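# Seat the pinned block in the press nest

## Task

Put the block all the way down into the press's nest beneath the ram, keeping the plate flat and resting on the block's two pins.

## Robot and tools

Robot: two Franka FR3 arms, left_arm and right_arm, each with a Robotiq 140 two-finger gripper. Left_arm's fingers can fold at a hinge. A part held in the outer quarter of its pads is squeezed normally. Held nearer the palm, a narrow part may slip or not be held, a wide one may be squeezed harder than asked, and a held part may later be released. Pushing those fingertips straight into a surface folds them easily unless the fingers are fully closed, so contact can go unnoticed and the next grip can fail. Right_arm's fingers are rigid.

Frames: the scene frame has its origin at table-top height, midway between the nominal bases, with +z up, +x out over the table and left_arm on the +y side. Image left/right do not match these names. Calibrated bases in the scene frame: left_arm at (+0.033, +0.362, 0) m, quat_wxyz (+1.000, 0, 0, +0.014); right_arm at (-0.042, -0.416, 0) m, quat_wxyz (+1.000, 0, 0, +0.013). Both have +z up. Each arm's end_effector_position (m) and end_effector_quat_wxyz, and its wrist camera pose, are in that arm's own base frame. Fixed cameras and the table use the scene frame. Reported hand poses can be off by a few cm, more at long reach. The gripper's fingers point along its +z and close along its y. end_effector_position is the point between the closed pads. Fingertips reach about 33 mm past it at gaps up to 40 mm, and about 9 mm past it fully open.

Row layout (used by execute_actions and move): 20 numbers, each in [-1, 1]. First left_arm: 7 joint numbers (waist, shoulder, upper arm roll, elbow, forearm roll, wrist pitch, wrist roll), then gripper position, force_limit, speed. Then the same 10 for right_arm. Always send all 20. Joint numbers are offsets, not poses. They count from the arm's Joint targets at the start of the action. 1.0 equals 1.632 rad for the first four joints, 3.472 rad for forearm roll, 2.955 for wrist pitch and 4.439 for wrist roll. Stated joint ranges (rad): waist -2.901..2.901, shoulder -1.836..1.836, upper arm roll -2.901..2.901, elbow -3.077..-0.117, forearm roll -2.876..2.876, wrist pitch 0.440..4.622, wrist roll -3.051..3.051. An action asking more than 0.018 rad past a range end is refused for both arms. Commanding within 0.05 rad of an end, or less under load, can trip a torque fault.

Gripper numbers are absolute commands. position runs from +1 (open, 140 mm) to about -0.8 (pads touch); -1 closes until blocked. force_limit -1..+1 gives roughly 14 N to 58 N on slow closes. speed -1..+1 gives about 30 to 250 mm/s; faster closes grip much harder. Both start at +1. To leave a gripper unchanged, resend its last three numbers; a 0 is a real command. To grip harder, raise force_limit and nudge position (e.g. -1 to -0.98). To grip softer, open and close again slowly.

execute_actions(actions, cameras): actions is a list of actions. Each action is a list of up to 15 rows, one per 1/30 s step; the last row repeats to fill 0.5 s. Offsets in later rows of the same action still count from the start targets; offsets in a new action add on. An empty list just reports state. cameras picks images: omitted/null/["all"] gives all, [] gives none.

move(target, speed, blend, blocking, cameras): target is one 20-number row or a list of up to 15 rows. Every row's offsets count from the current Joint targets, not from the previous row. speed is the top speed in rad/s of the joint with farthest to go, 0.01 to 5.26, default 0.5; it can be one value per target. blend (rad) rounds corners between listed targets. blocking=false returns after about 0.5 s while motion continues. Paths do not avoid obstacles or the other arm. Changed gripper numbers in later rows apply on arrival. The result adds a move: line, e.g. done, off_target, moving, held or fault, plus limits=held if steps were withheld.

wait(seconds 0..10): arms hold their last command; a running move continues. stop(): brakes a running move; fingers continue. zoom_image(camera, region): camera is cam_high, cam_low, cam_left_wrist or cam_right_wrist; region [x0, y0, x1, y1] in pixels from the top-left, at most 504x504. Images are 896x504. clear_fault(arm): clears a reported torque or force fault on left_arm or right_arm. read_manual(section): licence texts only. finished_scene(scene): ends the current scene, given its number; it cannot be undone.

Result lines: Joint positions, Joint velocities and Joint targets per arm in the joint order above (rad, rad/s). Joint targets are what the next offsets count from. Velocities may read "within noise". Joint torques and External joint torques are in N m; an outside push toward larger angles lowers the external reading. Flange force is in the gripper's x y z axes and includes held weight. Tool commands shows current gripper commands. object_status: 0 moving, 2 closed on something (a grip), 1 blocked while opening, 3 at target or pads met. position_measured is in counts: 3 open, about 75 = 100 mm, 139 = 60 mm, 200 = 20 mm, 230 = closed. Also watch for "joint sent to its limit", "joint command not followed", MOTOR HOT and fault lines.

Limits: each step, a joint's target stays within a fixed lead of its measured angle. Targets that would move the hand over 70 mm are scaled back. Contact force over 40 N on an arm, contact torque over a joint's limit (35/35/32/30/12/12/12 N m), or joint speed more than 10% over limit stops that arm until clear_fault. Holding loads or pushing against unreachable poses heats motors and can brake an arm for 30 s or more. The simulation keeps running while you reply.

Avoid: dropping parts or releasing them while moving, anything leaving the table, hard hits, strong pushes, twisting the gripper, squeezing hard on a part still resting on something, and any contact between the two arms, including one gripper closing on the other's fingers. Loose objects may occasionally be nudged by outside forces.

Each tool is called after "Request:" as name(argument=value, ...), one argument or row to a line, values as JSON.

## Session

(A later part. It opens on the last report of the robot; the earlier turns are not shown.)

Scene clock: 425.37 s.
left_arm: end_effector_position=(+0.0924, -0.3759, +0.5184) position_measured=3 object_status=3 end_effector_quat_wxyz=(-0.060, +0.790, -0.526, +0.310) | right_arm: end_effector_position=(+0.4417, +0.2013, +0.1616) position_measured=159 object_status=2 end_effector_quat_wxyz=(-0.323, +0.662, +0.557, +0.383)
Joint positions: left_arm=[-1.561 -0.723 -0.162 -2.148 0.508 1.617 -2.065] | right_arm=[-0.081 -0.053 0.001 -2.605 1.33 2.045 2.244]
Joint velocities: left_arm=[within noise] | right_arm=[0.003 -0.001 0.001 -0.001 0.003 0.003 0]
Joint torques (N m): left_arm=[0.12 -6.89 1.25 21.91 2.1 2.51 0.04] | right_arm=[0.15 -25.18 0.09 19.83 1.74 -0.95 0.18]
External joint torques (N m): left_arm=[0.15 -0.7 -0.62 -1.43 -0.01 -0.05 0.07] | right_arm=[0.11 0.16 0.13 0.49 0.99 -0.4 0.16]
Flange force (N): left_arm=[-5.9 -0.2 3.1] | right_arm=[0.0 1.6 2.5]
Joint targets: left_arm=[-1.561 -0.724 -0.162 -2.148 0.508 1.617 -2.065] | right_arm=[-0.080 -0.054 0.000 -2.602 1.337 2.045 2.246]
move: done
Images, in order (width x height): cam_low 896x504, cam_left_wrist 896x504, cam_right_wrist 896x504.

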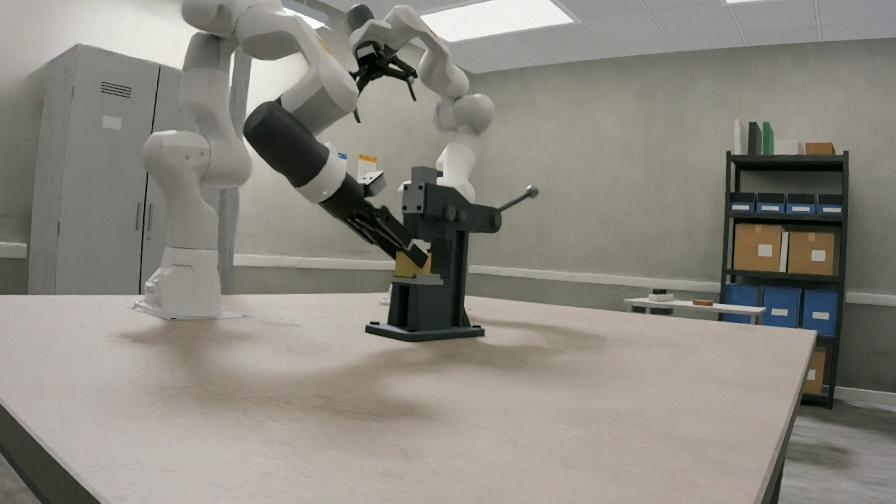

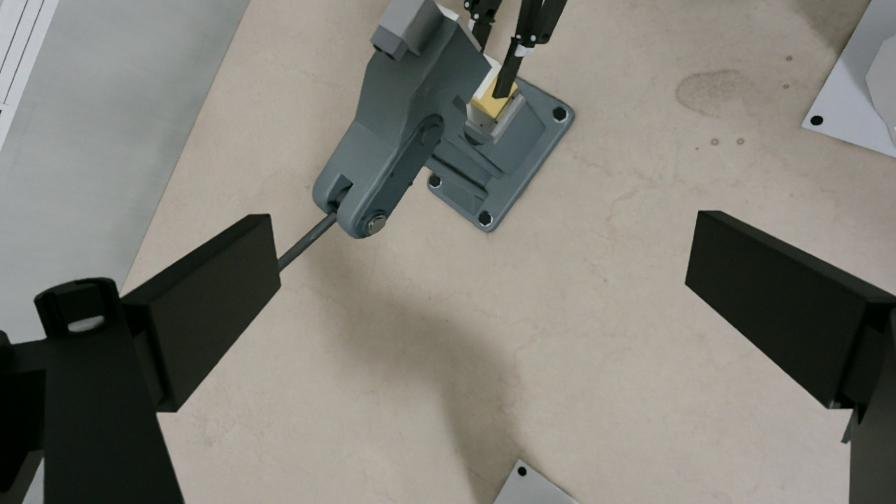

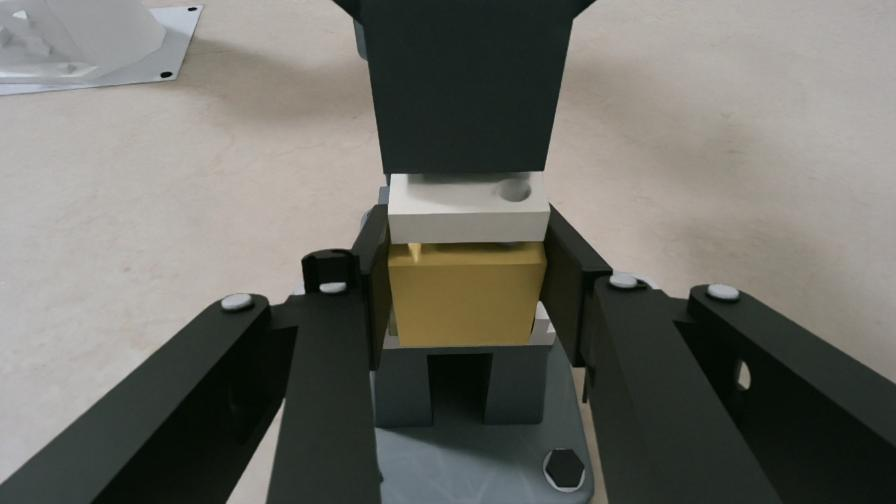

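Request:
move(
  target=[0, 0, 0, 0, 0, 0, 0, 1, 1, 1, 0.0167, 0.0003, 0, 0.0001, 0.0061, 0.0051, 0.0007, -1, 0, -1],
  speed=0.02,
  cameras=["cam_low", "cam_left_wrist", "cam_right_wrist"],
)

Request:
zoom_image(
  camera="cam_right_wrist",
  region=[370, 290, 430, 360],
)

Request:
zoom_image(
  camera="cam_right_wrist",
  region=[510, 290, 570, 360],
)

Request:
zoom_image(
  camera="cam_left_wrist",
  region=[460, 40, 550, 150],
)

Request:
zoom_image(
  camera="cam_low",
  region=[380, 225, 450, 285],
)

Scene clock: 449.73 s.
left_arm: end_effector_position=(+0.0924, -0.3759, +0.5184) position_measured=3 object_status=3 end_effector_quat_wxyz=(-0.060, +0.790, -0.526, +0.310) | right_arm: end_effector_position=(+0.4429, +0.2107, +0.1617) position_measured=159 object_status=2 end_effector_quat_wxyz=(-0.323, +0.661, +0.558, +0.384)
Joint positions: left_arm=[-1.561 -0.723 -0.162 -2.148 0.508 1.617 -2.065] | right_arm=[-0.054 -0.052 0.001 -2.604 1.351 2.06 2.245]
Joint velocities: left_arm=[within noise] | right_arm=[0 0 0 -0.001 0.004 0.003 0.001]
Joint torques (N m): left_arm=[0.13 -6.94 1.24 21.95 2.1 2.49 0.03] | right_arm=[-0.4 -25.2 0.13 19.86 1.5 -1.07 0.3]
External joint torques (N m): left_arm=[0.15 -0.63 -0.62 -1.45 -0.02 -0.07 0.06] | right_arm=[-0.43 0.15 0.18 0.55 0.79 -0.53 0.27]
Flange force (N): left_arm=[-5.8 -0.1 3.1] | right_arm=[0.0 2.0 1.1]
Joint targets: left_arm=[-1.561 -0.724 -0.162 -2.148 0.508 1.617 -2.065] | right_arm=[-0.053 -0.053 0.000 -2.602 1.358 2.060 2.249]
move: done
Images, in order (width x height): cam_low 896x504, cam_left_wrist 896x504, cam_right_wrist 896x504.

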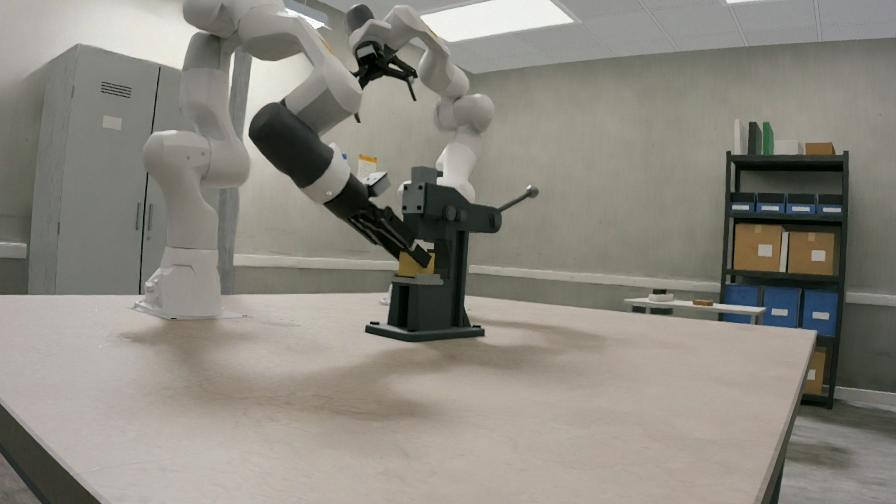

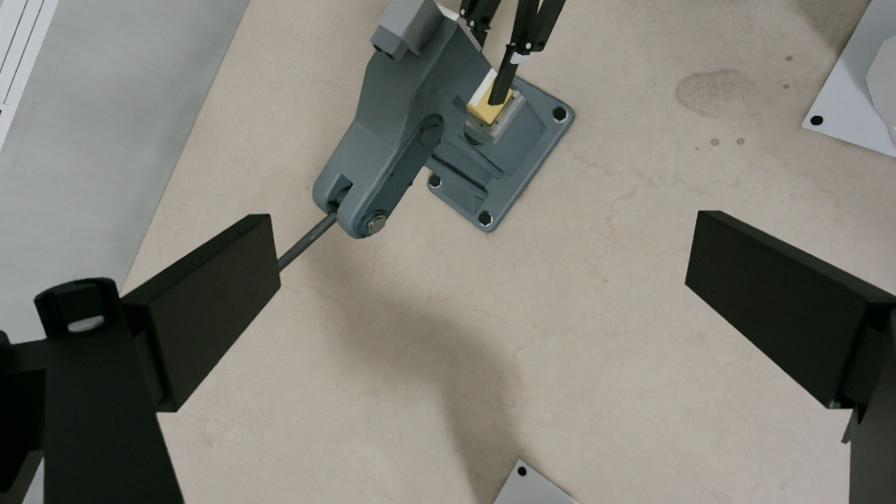

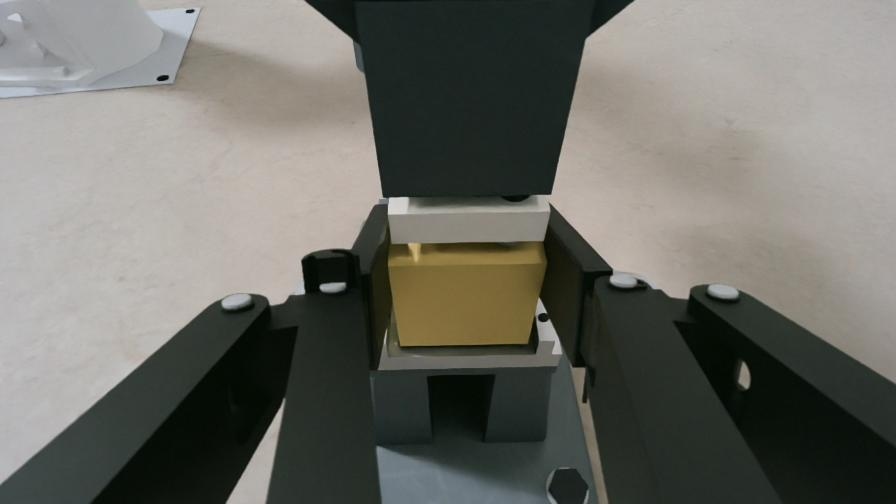

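Scaled by 7.200 from the camera's 896x504 image, which has a finer 1280x720 frame.

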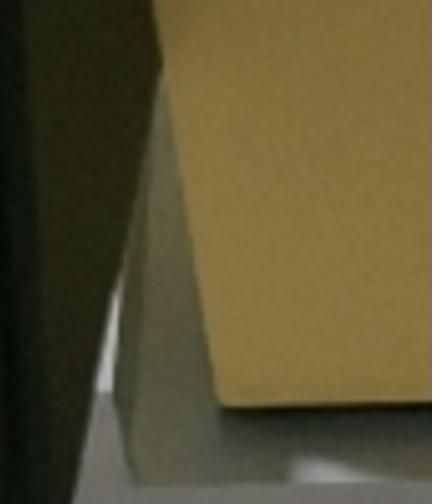

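Scaled by 7.200 from the camera's 896x504 image, which has a finer 1280x720 frame.

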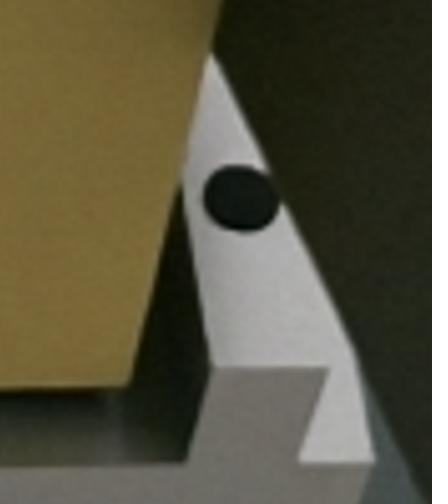

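Scaled by 4.582 from the camera's 896x504 image, which has a finer 1280x720 frame.

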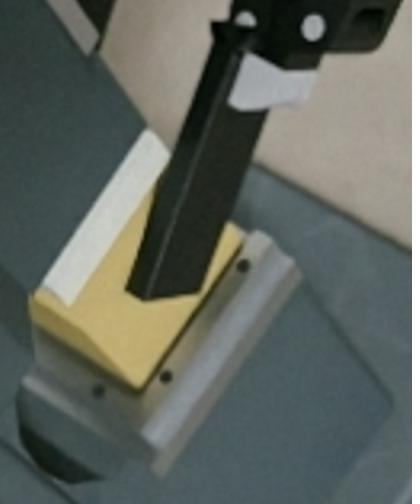

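Scaled by 7.200 from the camera's 896x504 image, which has a finer 1280x720 frame.

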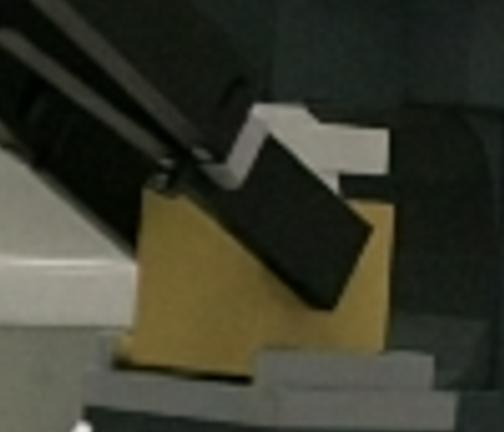

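Request:
move(
  target=[0, 0, 0, 0, 0, 0, 0, 1, 1, 1, 0.0003, 0.0050, 0, 0.0006, 0.0011, 0.0006, -0.0018, -1, 0, -1],
  speed=0.01,
  cameras=["cam_low", "cam_left_wrist", "cam_right_wrist"],
)

Request:
zoom_image(
  camera="cam_right_wrist",
  region=[370, 290, 430, 360],
)

Request:
zoom_image(
  camera="cam_right_wrist",
  region=[510, 290, 570, 360],
)

Request:
zoom_image(
  camera="cam_low",
  region=[380, 225, 450, 285],
)

Scene clock: 464.23 s.
left_arm: end_effector_position=(+0.0924, -0.3759, +0.5184) position_measured=3 object_status=3 end_effector_quat_wxyz=(-0.060, +0.790, -0.526, +0.310) | right_arm: end_effector_position=(+0.4432, +0.2108, +0.1594) position_measured=159 object_status=2 end_effector_quat_wxyz=(-0.324, +0.663, +0.555, +0.383)
Joint positions: left_arm=[-1.561 -0.723 -0.162 -2.148 0.508 1.617 -2.065] | right_arm=[-0.054 -0.046 0.001 -2.603 1.356 2.061 2.245]
Joint velocities: within noise
Joint torques (N m): left_arm=[0.12 -6.95 1.25 21.91 2.09 2.49 0.03] | right_arm=[-0.01 -24.46 0.01 19.66 1.49 -0.73 -0.11]
External joint torques (N m): left_arm=[0.09 -0.81 -0.7 -1.41 -0.03 -0.06 0.06] | right_arm=[-0.1 0.98 -0.01 0.45 0.8 -0.17 -0.13]
Flange force (N): left_arm=[-6.3 -0.2 3.0] | right_arm=[-2.7 3.4 3.5]
Joint targets: left_arm=[-1.561 -0.724 -0.162 -2.148 0.508 1.617 -2.065] | right_arm=[-0.052 -0.045 0.000 -2.601 1.362 2.062 2.241]
move: done
Images, in order (width x height): cam_low 896x504, cam_left_wrist 896x504, cam_right_wrist 896x504.

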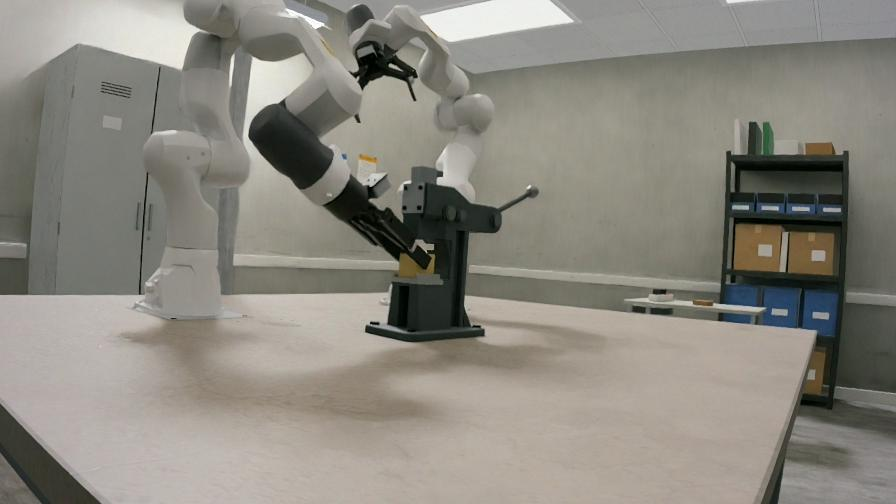

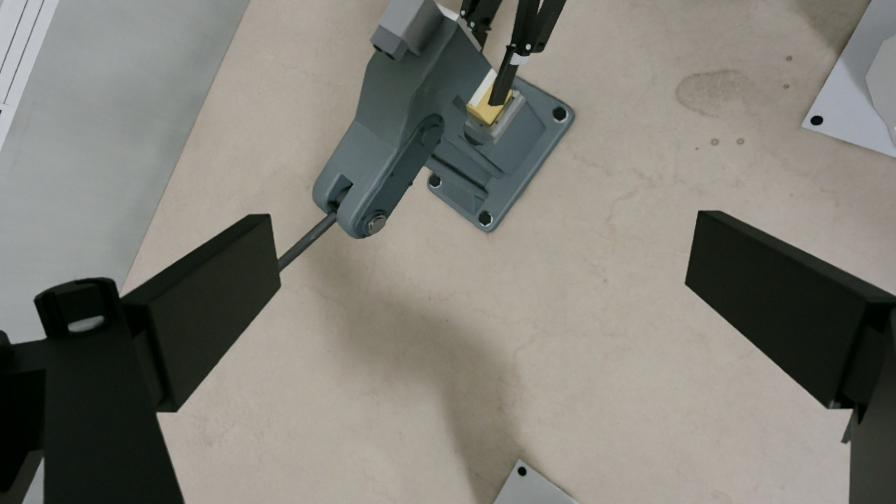

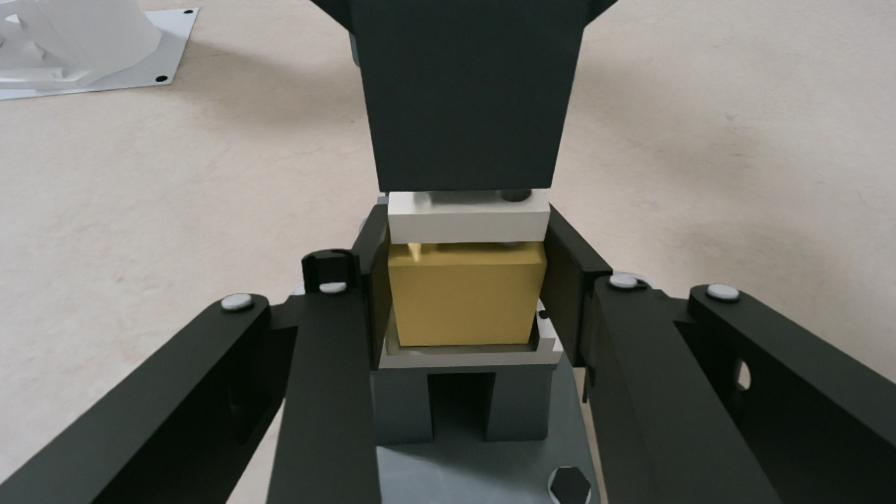

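Scaled by 7.200 from the camera's 896x504 image, which has a finer 1280x720 frame.

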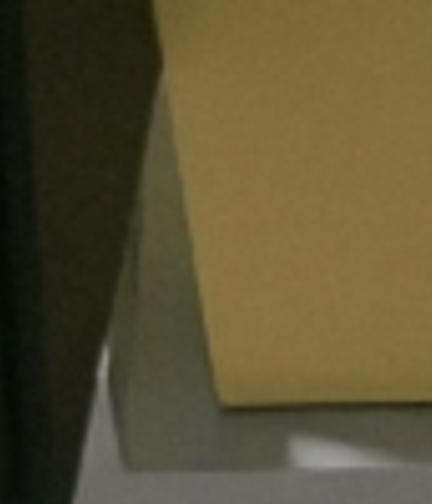

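Scaled by 7.200 from the camera's 896x504 image, which has a finer 1280x720 frame.

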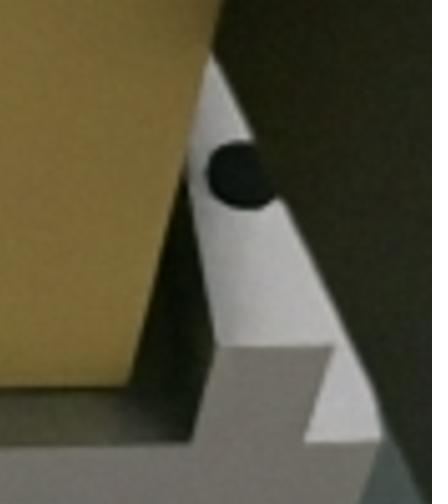

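Scaled by 7.200 from the camera's 896x504 image, which has a finer 1280x720 frame.

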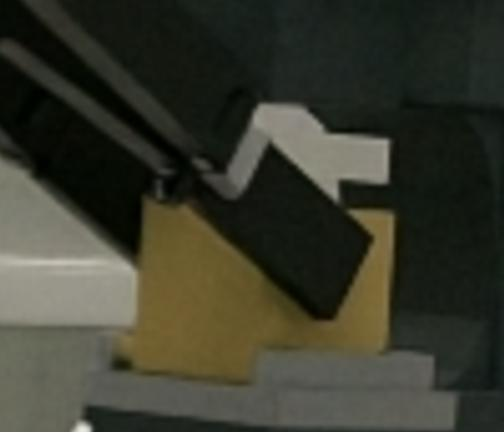

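Request:
move(
  target=[0, 0, 0, 0, 0, 0, 0, 1, 1, 1, 0.0001, 0.0017, 0, 0.0002, 0.0004, 0.0002, -0.0006, -1, 0, -1],
  speed=0.01,
  cameras=["cam_low", "cam_right_wrist"],
)

Request:
zoom_image(
  camera="cam_right_wrist",
  region=[380, 170, 570, 380],
)

Request:
zoom_image(
  camera="cam_low",
  region=[380, 225, 450, 285],
)

Scene clock: 469.67 s.
left_arm: end_effector_position=(+0.0924, -0.3759, +0.5184) position_measured=3 object_status=3 end_effector_quat_wxyz=(-0.060, +0.790, -0.526, +0.310) | right_arm: end_effector_position=(+0.4437, +0.2110, +0.1593) position_measured=159 object_status=2 end_effector_quat_wxyz=(-0.324, +0.663, +0.556, +0.384)
Joint positions: left_arm=[-1.561 -0.723 -0.162 -2.148 0.508 1.617 -2.065] | right_arm=[-0.053 -0.044 0.001 -2.602 1.357 2.061 2.243]
Joint velocities: within noise
Joint torques (N m): left_arm=[0.15 -6.96 1.22 21.95 2.09 2.5 0.07] | right_arm=[-0.13 -23.64 0 19.29 1.46 -0.2 -0.04]
External joint torques (N m): left_arm=[0.16 -0.71 -0.69 -1.43 -0.02 -0.06 0.1] | right_arm=[-0.11 1.87 0.09 0.1 0.76 0.36 -0.06]
Flange force (N): left_arm=[-6.0 -0.2 3.0] | right_arm=[-4.3 4.5 5.6]
Joint targets: left_arm=[-1.561 -0.724 -0.162 -2.148 0.508 1.617 -2.065] | right_arm=[-0.052 -0.042 0.000 -2.600 1.363 2.062 2.239]
move: done
Images, in order (width x height): cam_low 896x504, cam_right_wrist 896x504.

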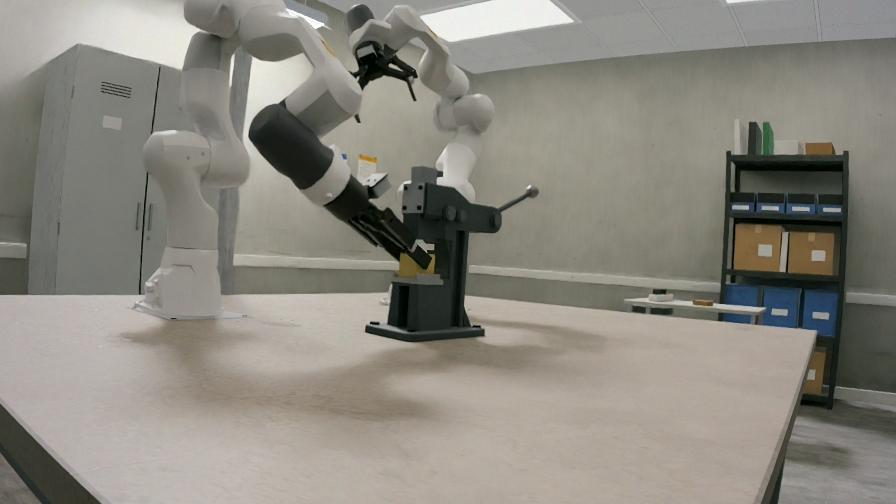

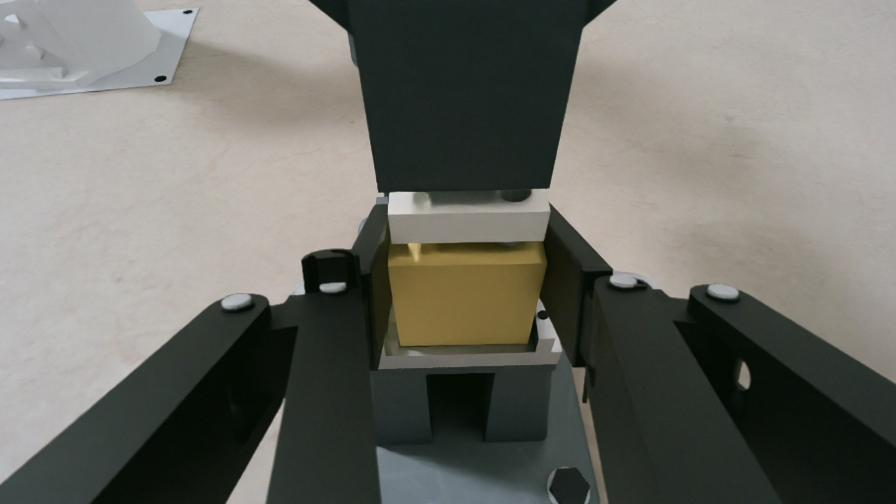

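Scaled by 2.400 from the camera's 896x504 image, which has a finer 1280x720 frame.

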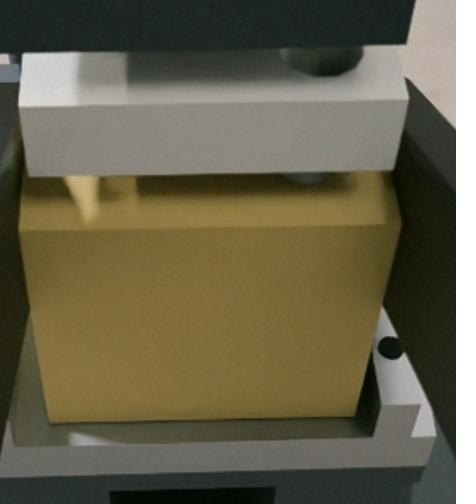

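Scaled by 7.200 from the camera's 896x504 image, which has a finer 1280x720 frame.

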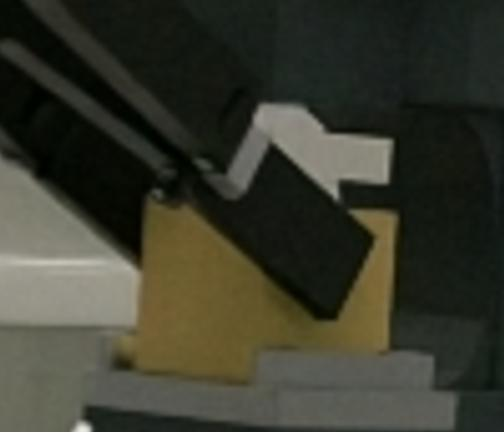

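Request:
move(
  target=[0, 0, 0, 0, 0, 0, 0, 1, 1, 1, -0.0001, -0.0022, 0, -0.0003, -0.0005, -0.0002, 0.0008, -1, 0, -1],
  speed=0.01,
  cameras=[],
)

Scene clock: 475.40 s.
left_arm: end_effector_position=(+0.0924, -0.3759, +0.5184) position_measured=3 object_status=3 end_effector_quat_wxyz=(-0.060, +0.790, -0.526, +0.310) | right_arm: end_effector_position=(+0.4438, +0.2110, +0.1593) position_measured=159 object_status=2 end_effector_quat_wxyz=(-0.324, +0.663, +0.556, +0.384)
Joint positions: left_arm=[-1.561 -0.723 -0.162 -2.148 0.508 1.617 -2.065] | right_arm=[-0.053 -0.044 0.001 -2.602 1.358 2.061 2.242]
Joint velocities: within noise
Joint torques (N m): left_arm=[0.13 -6.91 1.31 21.96 2.09 2.5 0.01] | right_arm=[-0.34 -25.98 -0.14 19.2 1.23 -0.54 0.1]
External joint torques (N m): left_arm=[0.11 -0.67 -0.63 -1.47 -0.04 -0.07 0.04] | right_arm=[-0.32 -0.42 -0.07 -0.04 0.53 0.02 0.07]
Flange force (N): left_arm=[-6.0 -0.1 3.2] | right_arm=[0.8 -1.4 0.2]
Joint targets: left_arm=[-1.561 -0.724 -0.162 -2.148 0.508 1.617 -2.065] | right_arm=[-0.052 -0.046 0.000 -2.601 1.361 2.062 2.242]
move: done
No camera images: "cameras" was empty.

Request:
move(
  target=[0, 0, 0, 0, 0, 0, 0, 1, 1, 1, 0, 0, 0, 0, 0, 0, 0, 0.05, 0, -1],
  speed=0.05,
  cameras=["cam_low", "cam_left_wrist", "cam_right_wrist"],
)

Request:
zoom_image(
  camera="cam_right_wrist",
  region=[360, 160, 580, 380],
)

Request:
zoom_image(
  camera="cam_low",
  region=[380, 225, 450, 285],
)

Request:
zoom_image(
  camera="cam_left_wrist",
  region=[460, 40, 550, 150],
)

Scene clock: 481.87 s.
left_arm: end_effector_position=(+0.0924, -0.3759, +0.5184) position_measured=3 object_status=3 end_effector_quat_wxyz=(-0.060, +0.790, -0.526, +0.310) | right_arm: end_effector_position=(+0.4442, +0.2110, +0.1598) position_measured=123 object_status=0 end_effector_quat_wxyz=(-0.323, +0.662, +0.556, +0.384)
Joint positions: left_arm=[-1.561 -0.723 -0.162 -2.148 0.508 1.617 -2.065] | right_arm=[-0.053 -0.045 0.001 -2.602 1.358 2.062 2.242]
Joint velocities: within noise
Joint torques (N m): left_arm=[0.14 -6.93 1.22 21.98 2.09 2.5 0.06] | right_arm=[-0.3 -25.48 0.08 18.63 0.97 -0.59 0.04]
External joint torques (N m): left_arm=[0.12 -0.61 -0.72 -1.45 -0.03 -0.07 0.09] | right_arm=[-0.23 0.02 0.21 -0.67 0.27 -0.05 0.01]
Flange force (N): left_arm=[-5.8 0.0 3.0] | right_arm=[0.0 -2.1 0.3]
Joint targets: left_arm=[-1.561 -0.724 -0.162 -2.148 0.508 1.617 -2.065] | right_arm=[-0.052 -0.046 0.000 -2.601 1.361 2.062 2.242]
move: done
Images, in order (width x height): cam_low 896x504, cam_left_wrist 896x504, cam_right_wrist 896x504.

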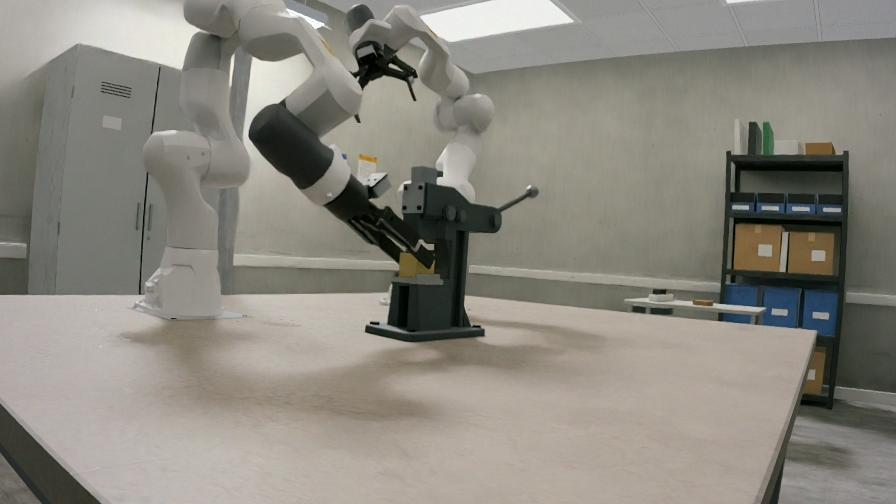

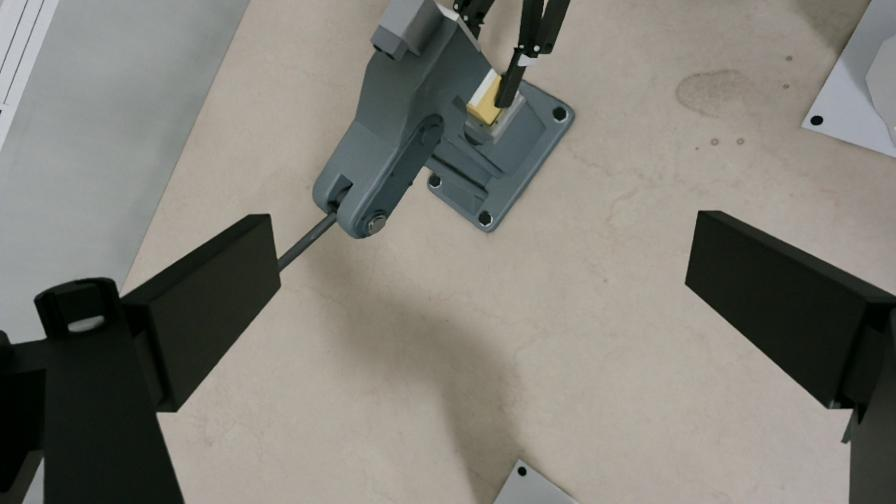

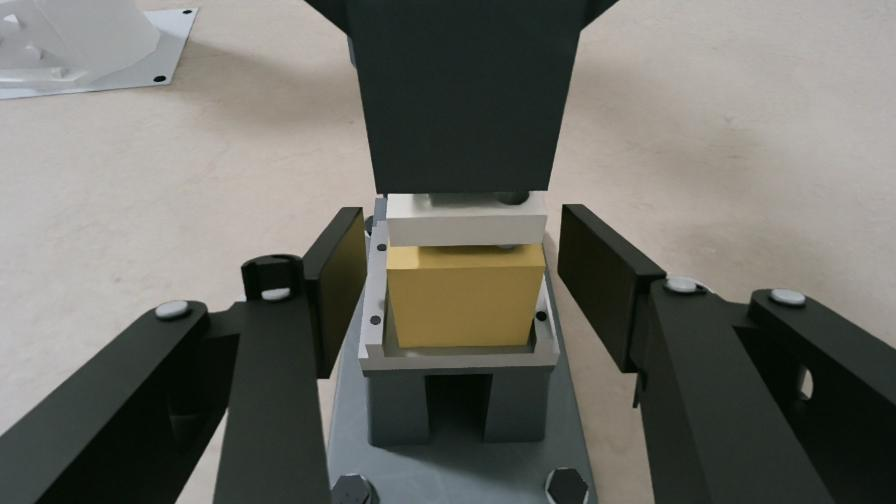

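Scaled by 2.291 from the camera's 896x504 image, which has a finer 1280x720 frame.

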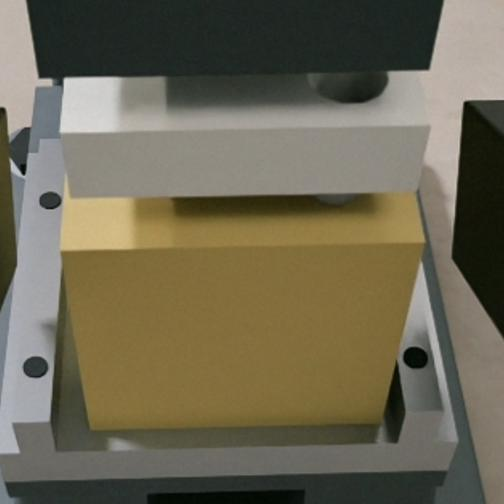

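Scaled by 7.200 from the camera's 896x504 image, which has a finer 1280x720 frame.

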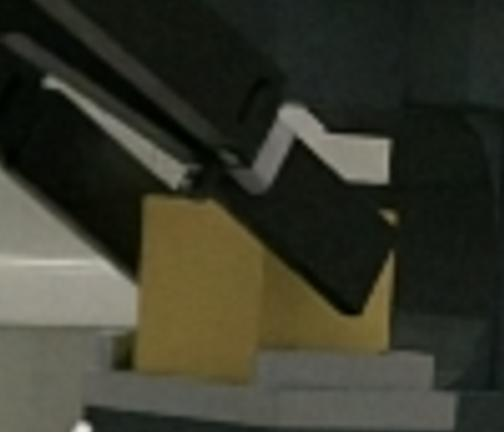

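Scaled by 4.582 from the camera's 896x504 image, which has a finer 1280x720 frame.

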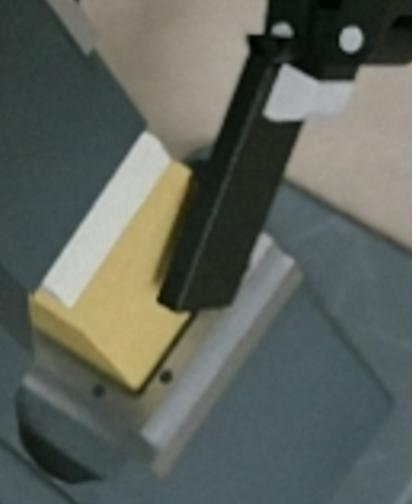

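Request:
move(
  target=[
    [0, 0, 0, 0, 0, 0, 0, 1, 1, 1, -0.0171, -0.0046, 0, -0.0006, -0.0071, -0.0059, 0.0010, 0.05, 0, -1],
    [0, 0, 0, 0, 0, 0, 0, 1, 1, 1, -0.0347, -0.0089, 0, -0.0016, -0.0141, -0.0116, 0.0013, 0.05, 0, -1],
    [0, 0, 0, 0, 0, 0, 0, 1, 1, 1, -0.0973, -0.0107, 0, -0.0017, -0.0361, -0.0302, -0.0022, 0.05, 0, -1],
  ],
  speed=0.08,
  blend=0.01,
)

Request:
zoom_image(
  camera="cam_right_wrist",
  region=[360, 60, 580, 280],
)

Request:
zoom_image(
  camera="cam_low",
  region=[380, 225, 450, 285],
)

Request:
zoom_image(
  camera="cam_left_wrist",
  region=[460, 40, 550, 150],
)

Scene clock: 491.67 s.
left_arm: end_effector_position=(+0.0924, -0.3759, +0.5184) position_measured=3 object_status=3 end_effector_quat_wxyz=(-0.060, +0.790, -0.526, +0.310) | right_arm: end_effector_position=(+0.4379, +0.1564, +0.1657) position_measured=123 object_status=3 end_effector_quat_wxyz=(-0.322, +0.666, +0.551, +0.386)
Joint positions: left_arm=[-1.561 -0.723 -0.162 -2.148 0.508 1.617 -2.065] | right_arm=[-0.21 -0.062 0.001 -2.603 1.241 1.977 2.238]
Joint velocities: left_arm=[within noise] | right_arm=[-0.001 0 -0.001 0 -0.001 -0.004 -0.003]
Joint torques (N m): left_arm=[0.12 -6.92 1.3 21.94 2.09 2.5 0.03] | right_arm=[-1.16 -24.8 0.12 17.89 0.66 -0.93 -0.11]
External joint torques (N m): left_arm=[0.08 -0.69 -0.68 -1.43 -0.03 -0.05 0.06] | right_arm=[-1.18 0.11 0.2 -1.35 -0.24 -0.37 -0.13]
Flange force (N): left_arm=[-6.0 -0.1 3.1] | right_arm=[-0.9 -3.9 -2.1]
Joint targets: left_arm=[-1.561 -0.724 -0.162 -2.148 0.508 1.617 -2.065] | right_arm=[-0.211 -0.063 0.000 -2.604 1.236 1.972 2.233]
move: done

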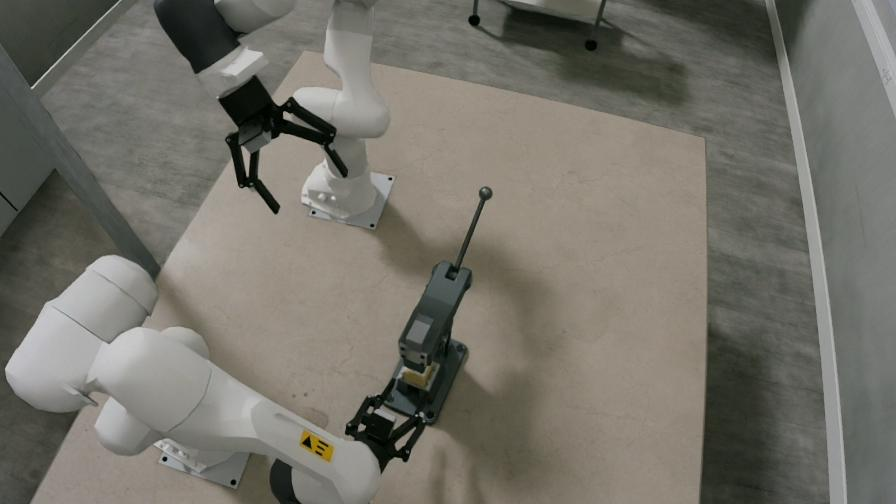

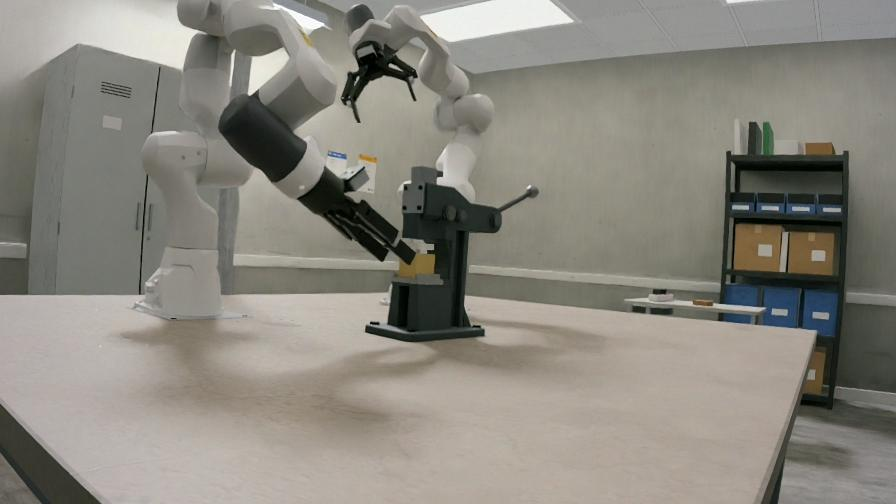

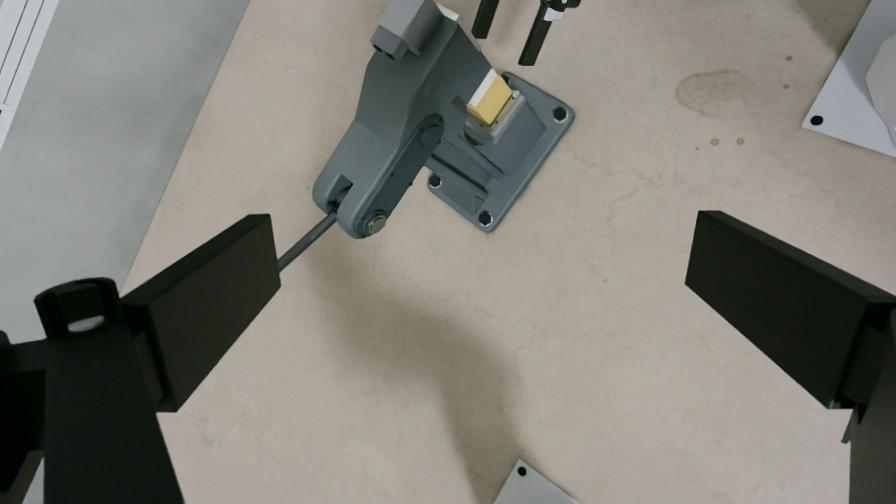

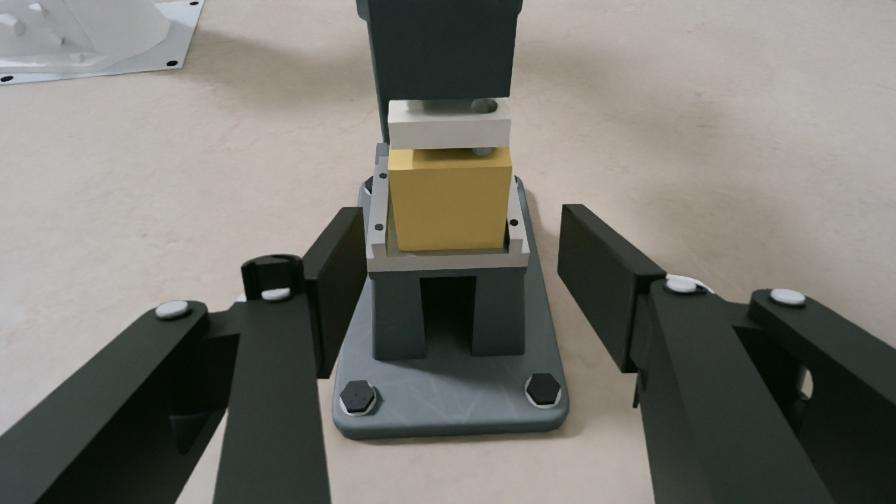

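Scaled by 2.291 from the camera's 896x504 image, which has a finer 1280x720 frame.

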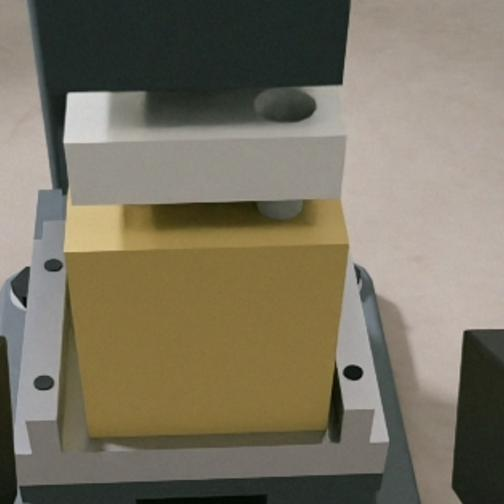

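Scaled by 7.200 from the camera's 896x504 image, which has a finer 1280x720 frame.

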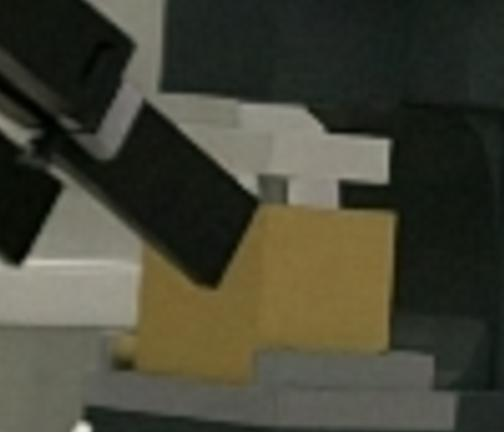

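Scaled by 4.582 from the camera's 896x504 image, which has a finer 1280x720 frame.

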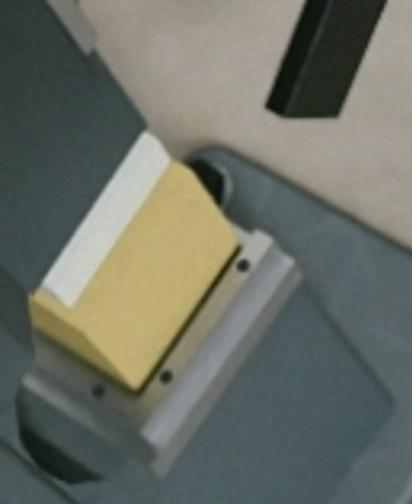

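Request:
finished_scene(
  scene=2,
)

The scene is finished: the task was done.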